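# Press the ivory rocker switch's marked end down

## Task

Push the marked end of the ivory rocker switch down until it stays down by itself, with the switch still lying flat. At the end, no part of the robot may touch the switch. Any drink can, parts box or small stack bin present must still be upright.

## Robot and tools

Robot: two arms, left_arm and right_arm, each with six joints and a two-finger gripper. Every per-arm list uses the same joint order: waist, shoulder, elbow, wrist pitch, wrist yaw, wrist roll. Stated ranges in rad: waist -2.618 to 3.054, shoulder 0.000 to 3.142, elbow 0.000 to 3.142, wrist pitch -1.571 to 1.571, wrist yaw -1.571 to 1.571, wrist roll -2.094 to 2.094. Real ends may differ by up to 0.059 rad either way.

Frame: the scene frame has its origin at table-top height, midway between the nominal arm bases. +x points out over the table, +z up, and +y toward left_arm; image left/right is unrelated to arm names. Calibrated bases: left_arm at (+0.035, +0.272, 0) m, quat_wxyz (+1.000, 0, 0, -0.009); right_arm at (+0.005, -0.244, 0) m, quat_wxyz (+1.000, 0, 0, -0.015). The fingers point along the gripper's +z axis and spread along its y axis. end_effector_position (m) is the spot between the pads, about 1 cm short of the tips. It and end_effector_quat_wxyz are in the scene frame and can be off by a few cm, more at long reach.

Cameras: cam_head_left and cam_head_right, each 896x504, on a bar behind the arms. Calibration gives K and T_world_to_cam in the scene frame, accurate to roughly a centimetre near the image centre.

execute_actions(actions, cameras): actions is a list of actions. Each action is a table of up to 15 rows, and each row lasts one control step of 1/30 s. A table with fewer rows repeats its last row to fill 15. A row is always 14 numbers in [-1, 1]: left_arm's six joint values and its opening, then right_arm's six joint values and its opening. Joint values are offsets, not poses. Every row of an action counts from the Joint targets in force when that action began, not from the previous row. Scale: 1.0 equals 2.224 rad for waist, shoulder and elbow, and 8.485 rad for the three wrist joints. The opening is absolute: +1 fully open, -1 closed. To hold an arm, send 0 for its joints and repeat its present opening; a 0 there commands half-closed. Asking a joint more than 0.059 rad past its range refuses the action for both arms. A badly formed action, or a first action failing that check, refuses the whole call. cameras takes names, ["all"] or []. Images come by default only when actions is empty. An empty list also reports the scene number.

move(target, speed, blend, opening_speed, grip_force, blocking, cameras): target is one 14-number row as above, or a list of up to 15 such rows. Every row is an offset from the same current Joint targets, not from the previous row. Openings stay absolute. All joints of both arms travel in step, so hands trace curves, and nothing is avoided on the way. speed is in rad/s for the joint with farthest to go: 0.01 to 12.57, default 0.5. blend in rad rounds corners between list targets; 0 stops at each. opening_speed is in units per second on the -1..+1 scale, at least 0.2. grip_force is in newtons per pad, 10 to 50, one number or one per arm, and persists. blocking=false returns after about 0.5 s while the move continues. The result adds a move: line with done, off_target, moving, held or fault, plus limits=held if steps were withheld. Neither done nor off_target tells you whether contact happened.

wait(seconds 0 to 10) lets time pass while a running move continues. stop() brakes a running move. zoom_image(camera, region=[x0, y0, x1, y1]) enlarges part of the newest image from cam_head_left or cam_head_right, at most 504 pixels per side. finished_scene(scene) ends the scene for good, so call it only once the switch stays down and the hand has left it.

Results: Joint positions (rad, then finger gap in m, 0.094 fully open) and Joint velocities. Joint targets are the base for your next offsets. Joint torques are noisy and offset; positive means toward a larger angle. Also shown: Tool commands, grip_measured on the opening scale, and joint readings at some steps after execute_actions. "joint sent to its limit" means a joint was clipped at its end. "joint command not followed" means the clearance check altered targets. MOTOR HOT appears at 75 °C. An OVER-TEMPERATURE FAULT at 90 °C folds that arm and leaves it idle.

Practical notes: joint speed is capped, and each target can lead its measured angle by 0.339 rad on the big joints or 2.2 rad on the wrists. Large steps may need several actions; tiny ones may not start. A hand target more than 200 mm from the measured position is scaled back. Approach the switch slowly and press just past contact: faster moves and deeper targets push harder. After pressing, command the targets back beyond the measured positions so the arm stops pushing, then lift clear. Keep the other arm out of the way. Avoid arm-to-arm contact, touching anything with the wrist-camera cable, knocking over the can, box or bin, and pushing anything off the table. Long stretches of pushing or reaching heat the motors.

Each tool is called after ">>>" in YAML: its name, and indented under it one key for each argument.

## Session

>>> execute_actions:
  actions: []

Scene clock: 0.00 s.
left_arm: end_effector_position=(+0.4384, +0.2535, +0.1110) grip_measured=+1.000 end_effector_quat_wxyz=(+0.579, +0.028, +0.810, -0.084) | right_arm: end_effector_position=(+0.3956, -0.2768, +0.0802) grip_measured=+1.000 end_effector_quat_wxyz=(+0.559, +0.035, +0.828, +0.021)
Joint positions: left_arm=[0.065 1.514 0.411 0.774 0.215 -0.036 0.094] | right_arm=[-0.117 1.567 0.353 0.827 -0.132 0.026 0.094]
Joint velocities: within noise
Joint torques (N m): no reading
Heat: left arm: 25 °C; right arm: 29 °C.
Joint targets: left_arm=[0.065 1.504 0.421 0.784 0.216 -0.036] | right_arm=[-0.117 1.560 0.360 0.835 -0.133 0.026]
Tool commands: left_gripper/opening=+1.0 right_gripper/opening=+1.0

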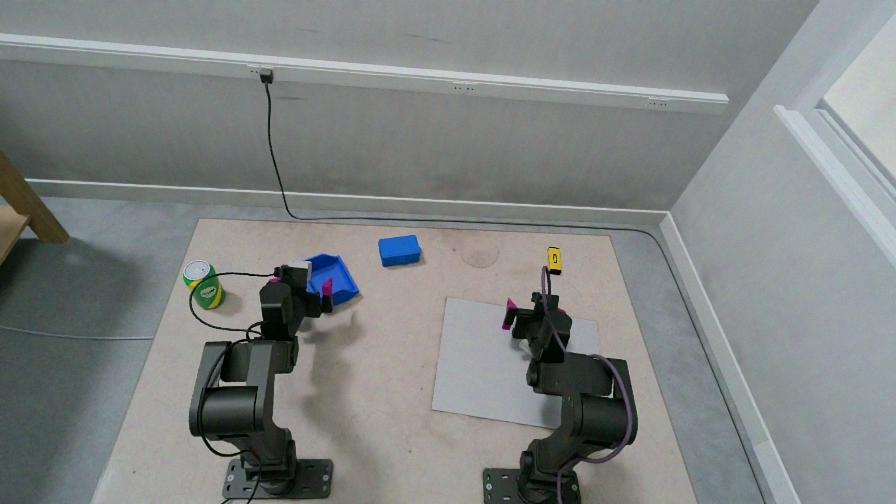

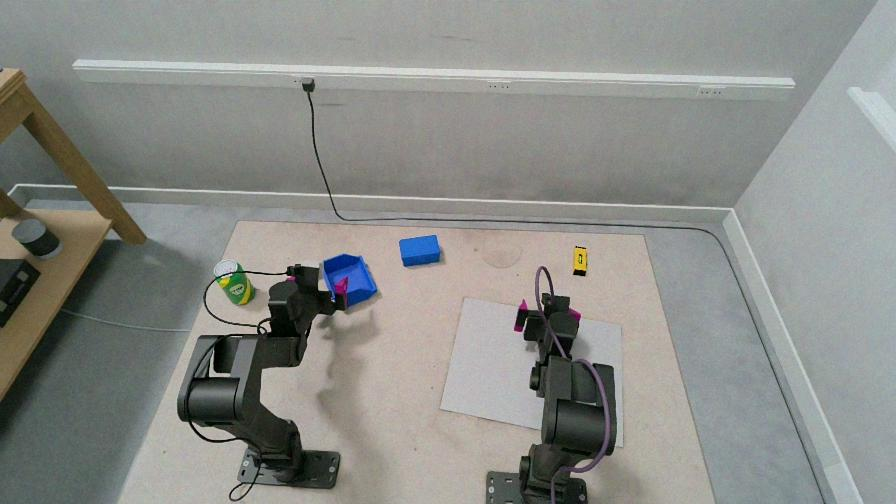

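>>> move:
  target:
    - [0,0,0,0,0,0,1,-0.0148,-0.1619,0.0629,-0.0631,0.0157,-0.0031,-1]
    - [0,0,0,0,0,0,1,-0.3296,-0.1340,0.3192,-0.2222,0.0157,-0.0031,-1]
  speed: 0.8
  blend: 0.1
  cameras: ["all"]

>>> zoom_image:
  camera: "cam_head_left"
  region: [430, 290, 610, 440]

>>> zoom_image:
  camera: "cam_head_right"
  region: [440, 290, 630, 450]

Scene clock: 7.70 s.
left_arm: end_effector_position=(+0.4384, +0.2535, +0.1110) grip_measured=+1.000 end_effector_quat_wxyz=(+0.579, +0.028, +0.810, -0.084) | right_arm: end_effector_position=(+0.1766, -0.4471, +0.1361) grip_measured=-0.997 end_effector_quat_wxyz=(+0.142, +0.420, +0.894, -0.063)
Joint positions: left_arm=[0.065 1.514 0.411 0.774 0.215 -0.036 0.094] | right_arm=[-0.847 1.251 1.032 -1.039 -0.006 0.003 0]
Joint torques (N m): left_arm=[0.01 -5.27 7.19 2.21 0.09 -0.02] | right_arm=[-0.36 -2.02 10.3 0.85 0.07 -0.06]
Heat: left arm: 26 °C; right arm: 31 °C.
Joint targets: left_arm=[0.065 1.504 0.421 0.784 0.216 -0.036] | right_arm=[-0.850 1.262 1.070 -1.050 0.000 -0.001]
move: off_target (right_arm); right_arm: the elbow is farthest, 0.038 rad from its target

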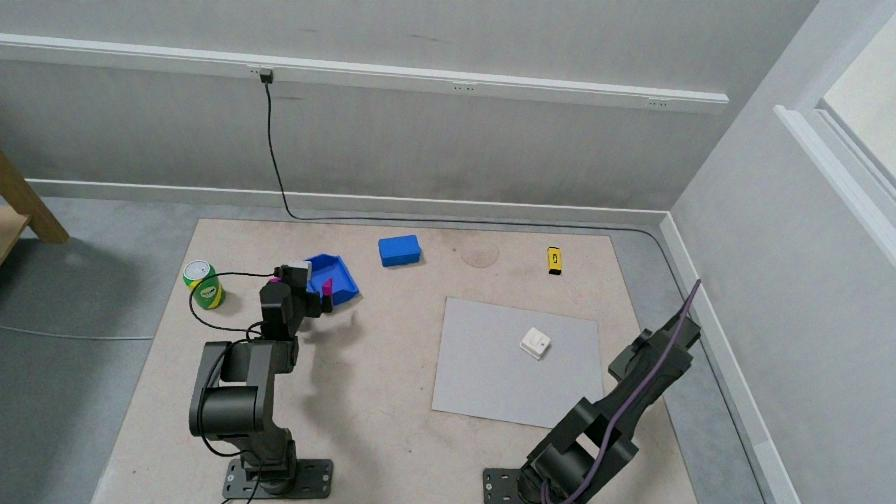

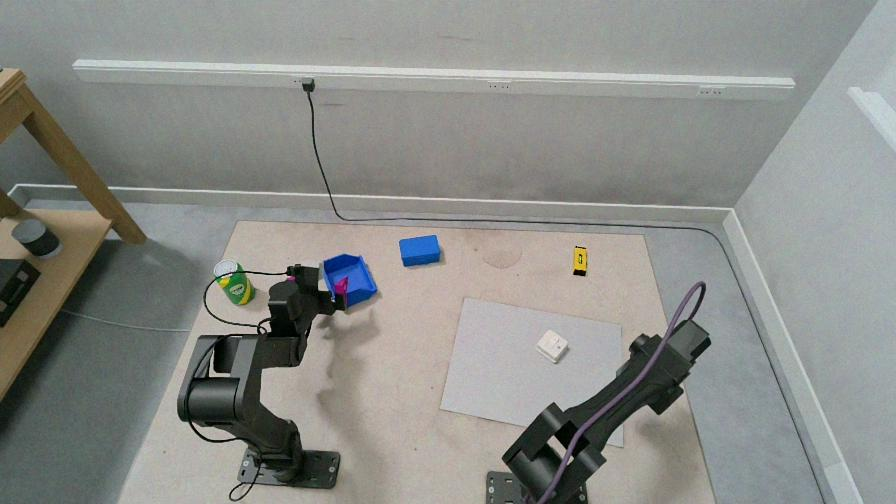

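Scaled by 2.800 from the camera's 896x504 image, which has a finer 1280x720 frame.

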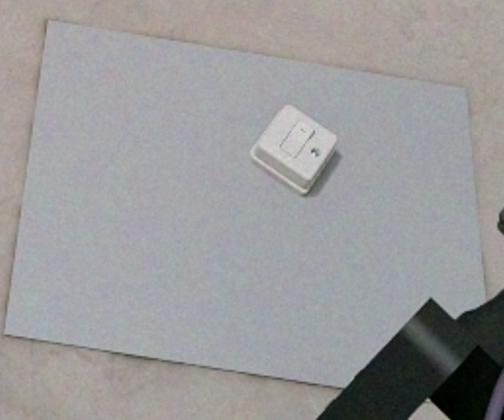

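Scaled by 2.653 from the camera's 896x504 image, which has a finer 1280x720 frame.

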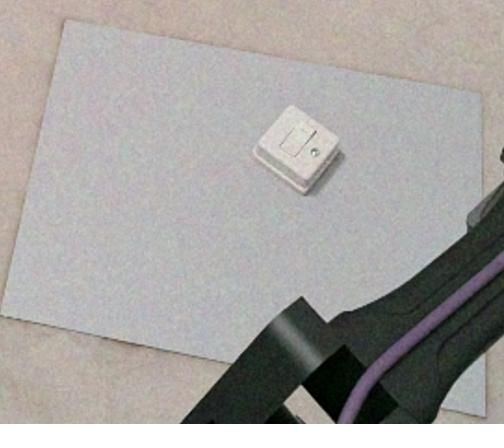

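>>> zoom_image:
  camera: "cam_head_left"
  region: [515, 323, 555, 363]

>>> zoom_image:
  camera: "cam_head_right"
  region: [532, 326, 572, 366]

Scaled by 12.600 from the camera's 896x504 image, which has a finer 1280x720 frame.

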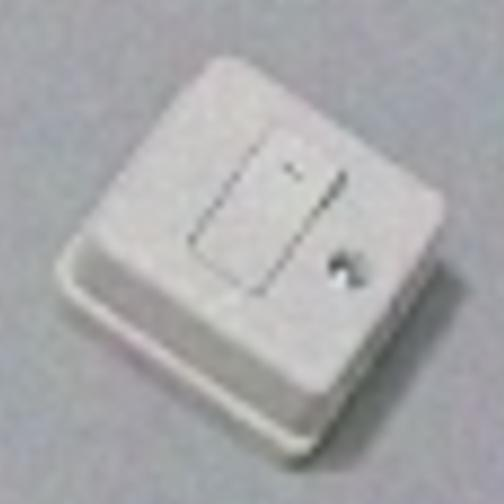

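Scaled by 12.600 from the camera's 896x504 image, which has a finer 1280x720 frame.

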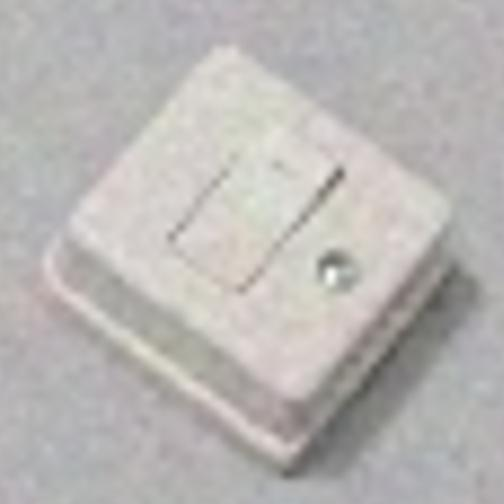

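>>> move:
  target:
    - [0,0,0,0,0,0,1,0.3127,0.2662,0.2923,-0.0460,0,0,-1]
    - [0,0,0,0,0,0,1,0.3127,0.2752,0.1358,-0.0051,0,0,-1]
  speed: [0.8, 0.4]
  blend: 0.08
  cameras: ["all"]

>>> zoom_image:
  camera: "cam_head_left"
  region: [505, 303, 565, 363]

>>> zoom_image:
  camera: "cam_head_right"
  region: [522, 306, 582, 366]

Scene clock: 21.63 s.
left_arm: end_effector_position=(+0.4384, +0.2535, +0.1110) grip_measured=+1.000 end_effector_quat_wxyz=(+0.579, +0.028, +0.810, -0.084) | right_arm: end_effector_position=(+0.3381, -0.3034, +0.0639) grip_measured=-0.997 end_effector_quat_wxyz=(-0.003, +0.091, +0.996, +0.001)
Joint positions: left_arm=[0.065 1.514 0.411 0.774 0.215 -0.036 0.094] | right_arm=[-0.15 1.858 1.389 -1.108 -0.002 0.002 0]
Joint torques (N m): left_arm=[-0.06 -5.29 7.3 2.2 0.08 -0.02] | right_arm=[-0.42 -6.41 4.97 0.46 0.01 -0.05]
Heat: left arm: 29 °C; right arm: 32 °C.
Joint targets: left_arm=[0.065 1.504 0.421 0.784 0.216 -0.036] | right_arm=[-0.155 1.874 1.372 -1.093 0.000 0.000]
move: done

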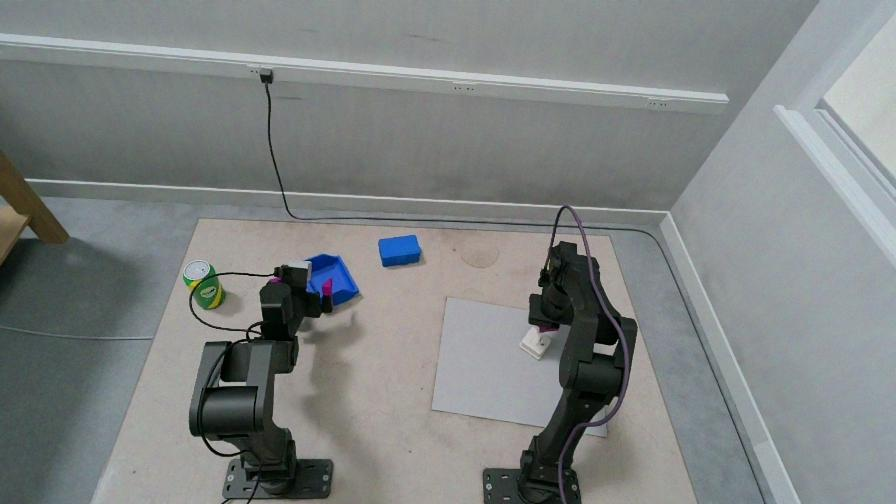

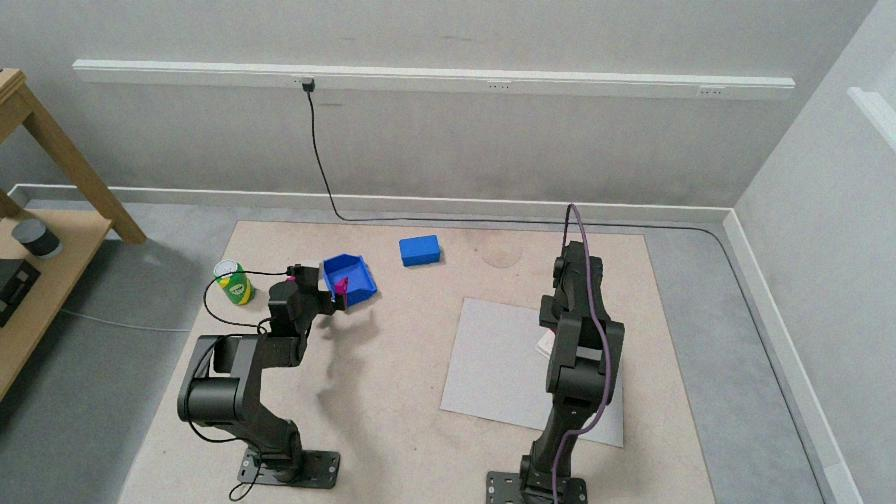

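Scaled by 8.400 from the camera's 896x504 image, which has a finer 1280x720 frame.

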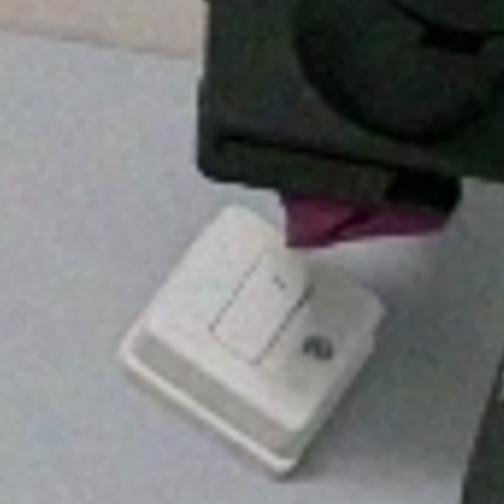

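Scaled by 8.400 from the camera's 896x504 image, which has a finer 1280x720 frame.

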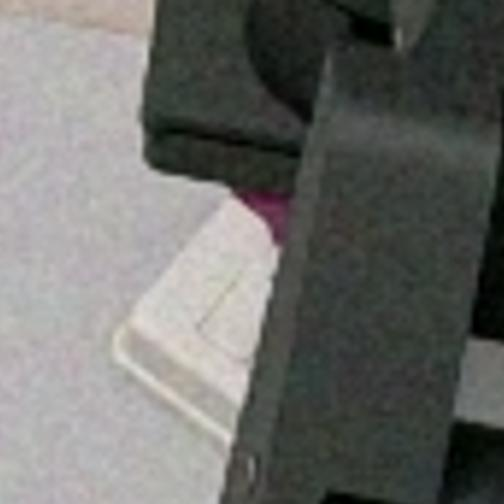

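>>> move:
  target: [0,0,0,0,0,0,1,-0.001,0.0104,-0.0364,0.0130,0,0,-1]
  speed: 0.06
  cameras: ["all"]

>>> zoom_image:
  camera: "cam_head_left"
  region: [515, 323, 555, 363]

Scene clock: 28.17 s.
left_arm: end_effector_position=(+0.4384, +0.2535, +0.1110) grip_measured=+1.000 end_effector_quat_wxyz=(+0.579, +0.028, +0.810, -0.084) | right_arm: end_effector_position=(+0.3389, -0.3036, +0.0421) grip_measured=-0.997 end_effector_quat_wxyz=(+0.002, +0.091, +0.996, +0.001)
Joint positions: left_arm=[0.065 1.514 0.411 0.774 0.215 -0.036 0.094] | right_arm=[-0.15 1.873 1.319 -1.012 -0.002 0.002 0]
Joint torques (N m): left_arm=[-0.02 -5.34 7.34 2.22 0.07 -0.03] | right_arm=[-0.61 -5.87 4.01 0.66 0.01 -0.05]
Heat: left arm: 29 °C; right arm: 31 °C.
Joint targets: left_arm=[0.065 1.504 0.421 0.784 0.216 -0.036] | right_arm=[-0.157 1.897 1.291 -0.983 0.000 0.000]
move: done

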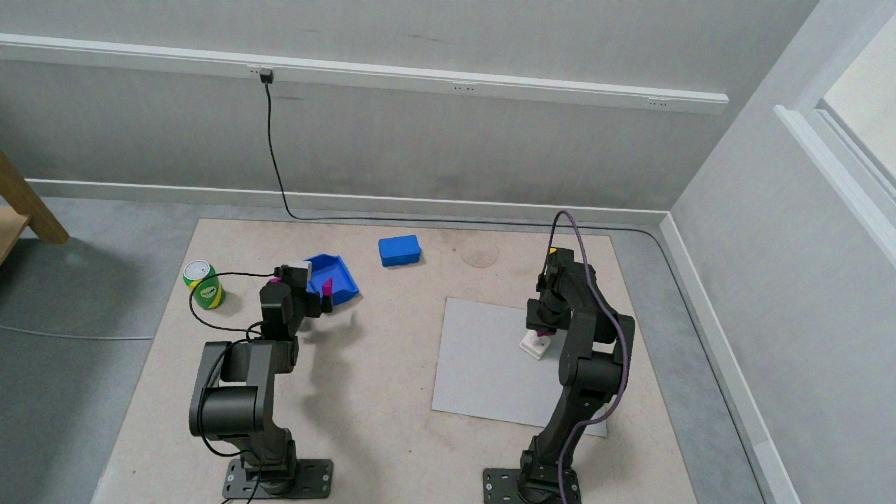

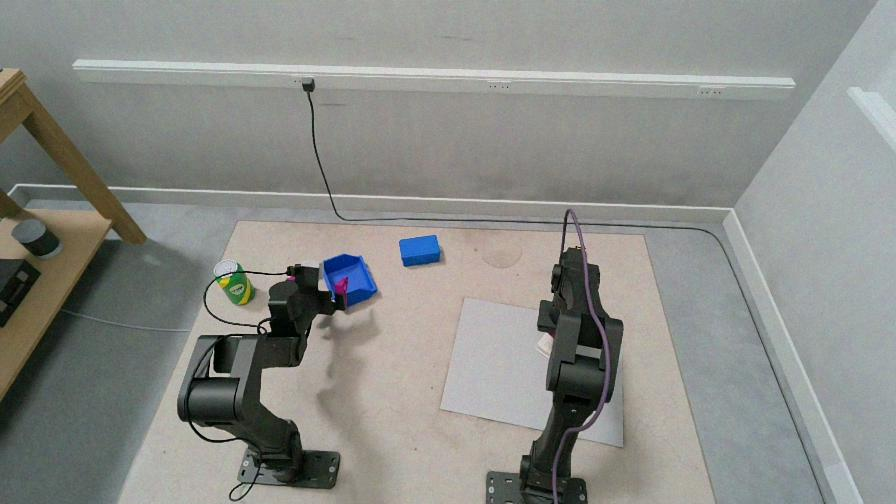

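Scaled by 12.600 from the camera's 896x504 image, which has a finer 1280x720 frame.

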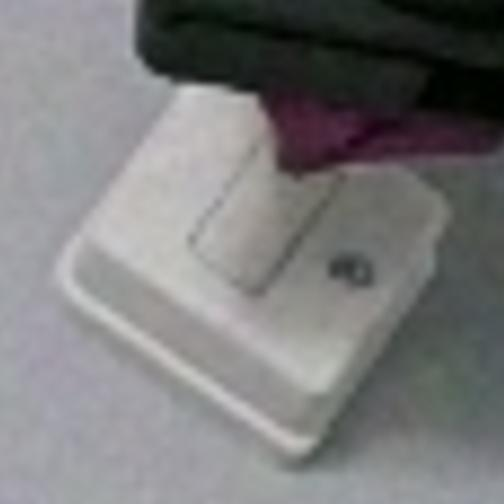

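>>> move:
  target: [0,0,0,0,0,0,1,0,0.0054,-0.0090,0.0032,0,0,-1]
  speed: 0.06
  cameras: ["all"]

>>> zoom_image:
  camera: "cam_head_left"
  region: [515, 323, 555, 363]

Scene clock: 30.73 s.
left_arm: end_effector_position=(+0.4384, +0.2535, +0.1110) grip_measured=+1.000 end_effector_quat_wxyz=(+0.579, +0.028, +0.810, -0.084) | right_arm: end_effector_position=(+0.3401, -0.3043, +0.0361) grip_measured=-0.997 end_effector_quat_wxyz=(+0.006, +0.092, +0.996, +0.000)
Joint positions: left_arm=[0.065 1.514 0.411 0.774 0.215 -0.036 0.094] | right_arm=[-0.152 1.879 1.301 -0.981 -0.002 0.002 0]
Joint torques (N m): left_arm=[-0.02 -5.22 7.34 2.24 0.1 -0.01] | right_arm=[-0.46 -5.48 3.77 0.62 0 -0.07]
Heat: left arm: 30 °C; right arm: 31 °C.
Joint targets: left_arm=[0.065 1.504 0.421 0.784 0.216 -0.036] | right_arm=[-0.157 1.909 1.271 -0.956 0.000 0.000]
move: done

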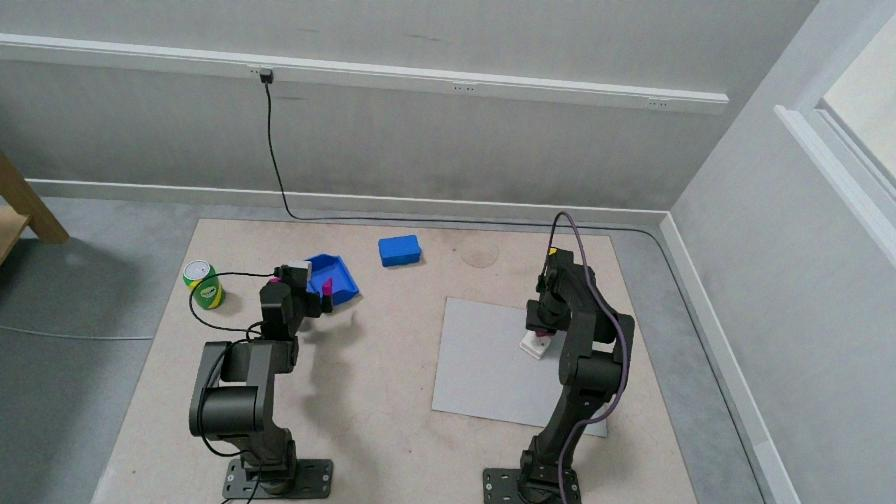

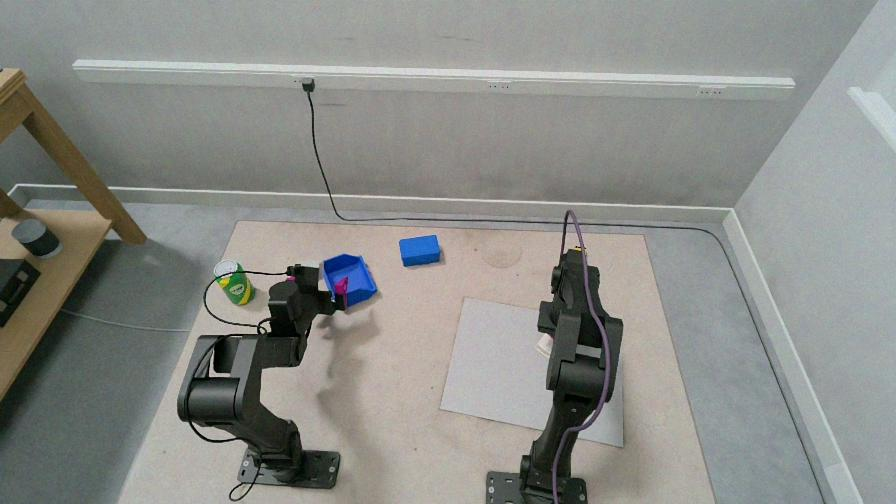

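Scaled by 12.600 from the camera's 896x504 image, which has a finer 1280x720 frame.

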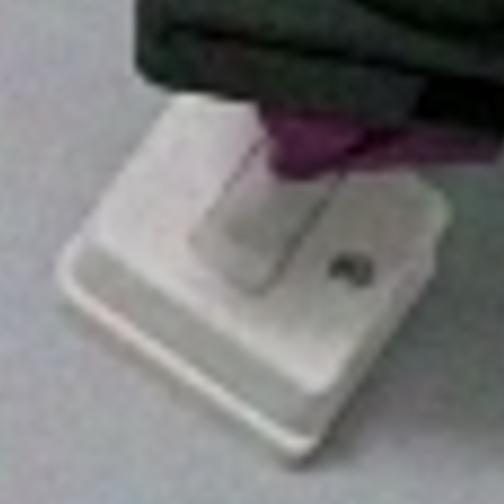

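>>> move:
  target:
    - [0,0,0,0,0,0,1,0,-0.0899,0,0,0,0,-1]
    - [0,0,0,0,0,0,1,-0.2,-0.1574,0,0,0,0,-1]
  speed: 0.5
  blend: 0.08
  cameras: ["all"]

>>> zoom_image:
  camera: "cam_head_left"
  region: [515, 323, 555, 363]

>>> zoom_image:
  camera: "cam_head_right"
  region: [532, 326, 572, 366]

Scene clock: 35.77 s.
left_arm: end_effector_position=(+0.4384, +0.2535, +0.1110) grip_measured=+1.000 end_effector_quat_wxyz=(+0.579, +0.028, +0.810, -0.084) | right_arm: end_effector_position=(+0.2882, -0.4503, +0.1273) grip_measured=-0.997 end_effector_quat_wxyz=(+0.143, +0.308, +0.939, -0.046)
Joint positions: left_arm=[0.065 1.514 0.411 0.774 0.215 -0.036 0.094] | right_arm=[-0.603 1.589 1.286 -0.967 -0.001 0.002 0]
Joint torques (N m): left_arm=[-0.08 -5.31 7.25 2.22 0.1 -0.02] | right_arm=[-0.02 -7.95 5.78 1.06 0.01 -0.05]
Heat: left arm: 30 °C; right arm: 31 °C.
Joint targets: left_arm=[0.065 1.504 0.421 0.784 0.216 -0.036] | right_arm=[-0.602 1.559 1.271 -0.956 0.000 -0.001]
move: done

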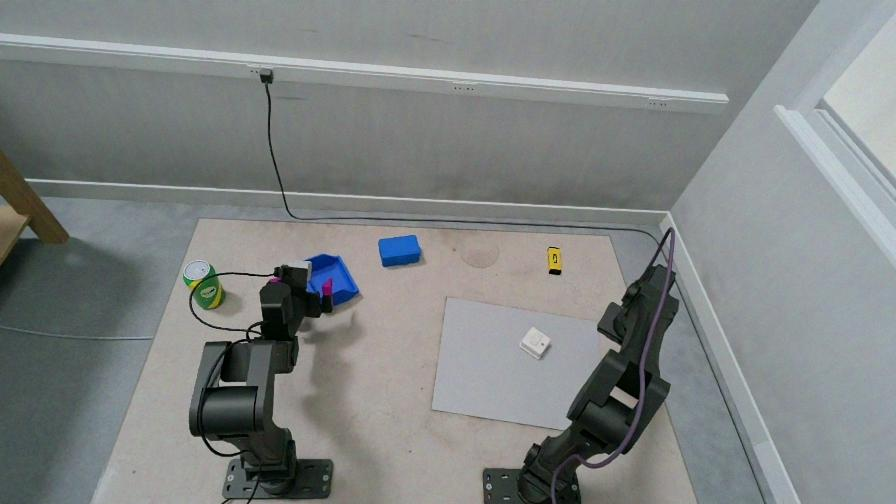

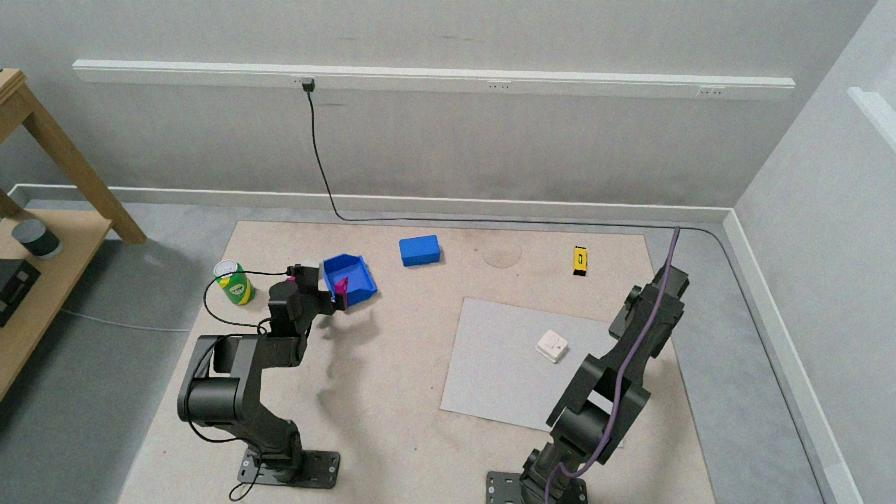

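Scaled by 12.600 from the camera's 896x504 image, which has a finer 1280x720 frame.

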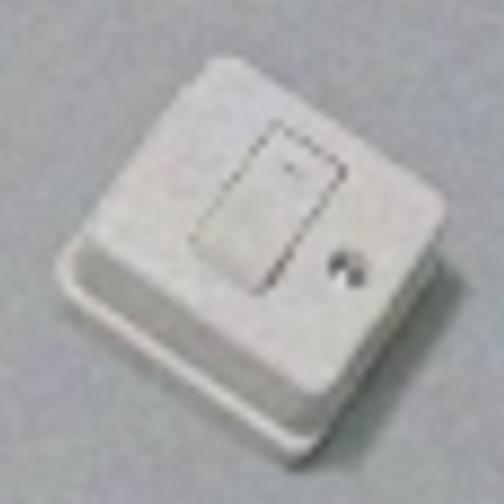

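Scaled by 12.600 from the camera's 896x504 image, which has a finer 1280x720 frame.

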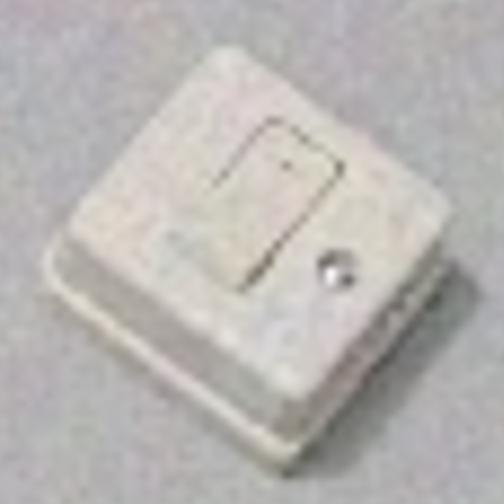

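>>> finished_scene:
  scene: 2

The scene is finished: the task was done.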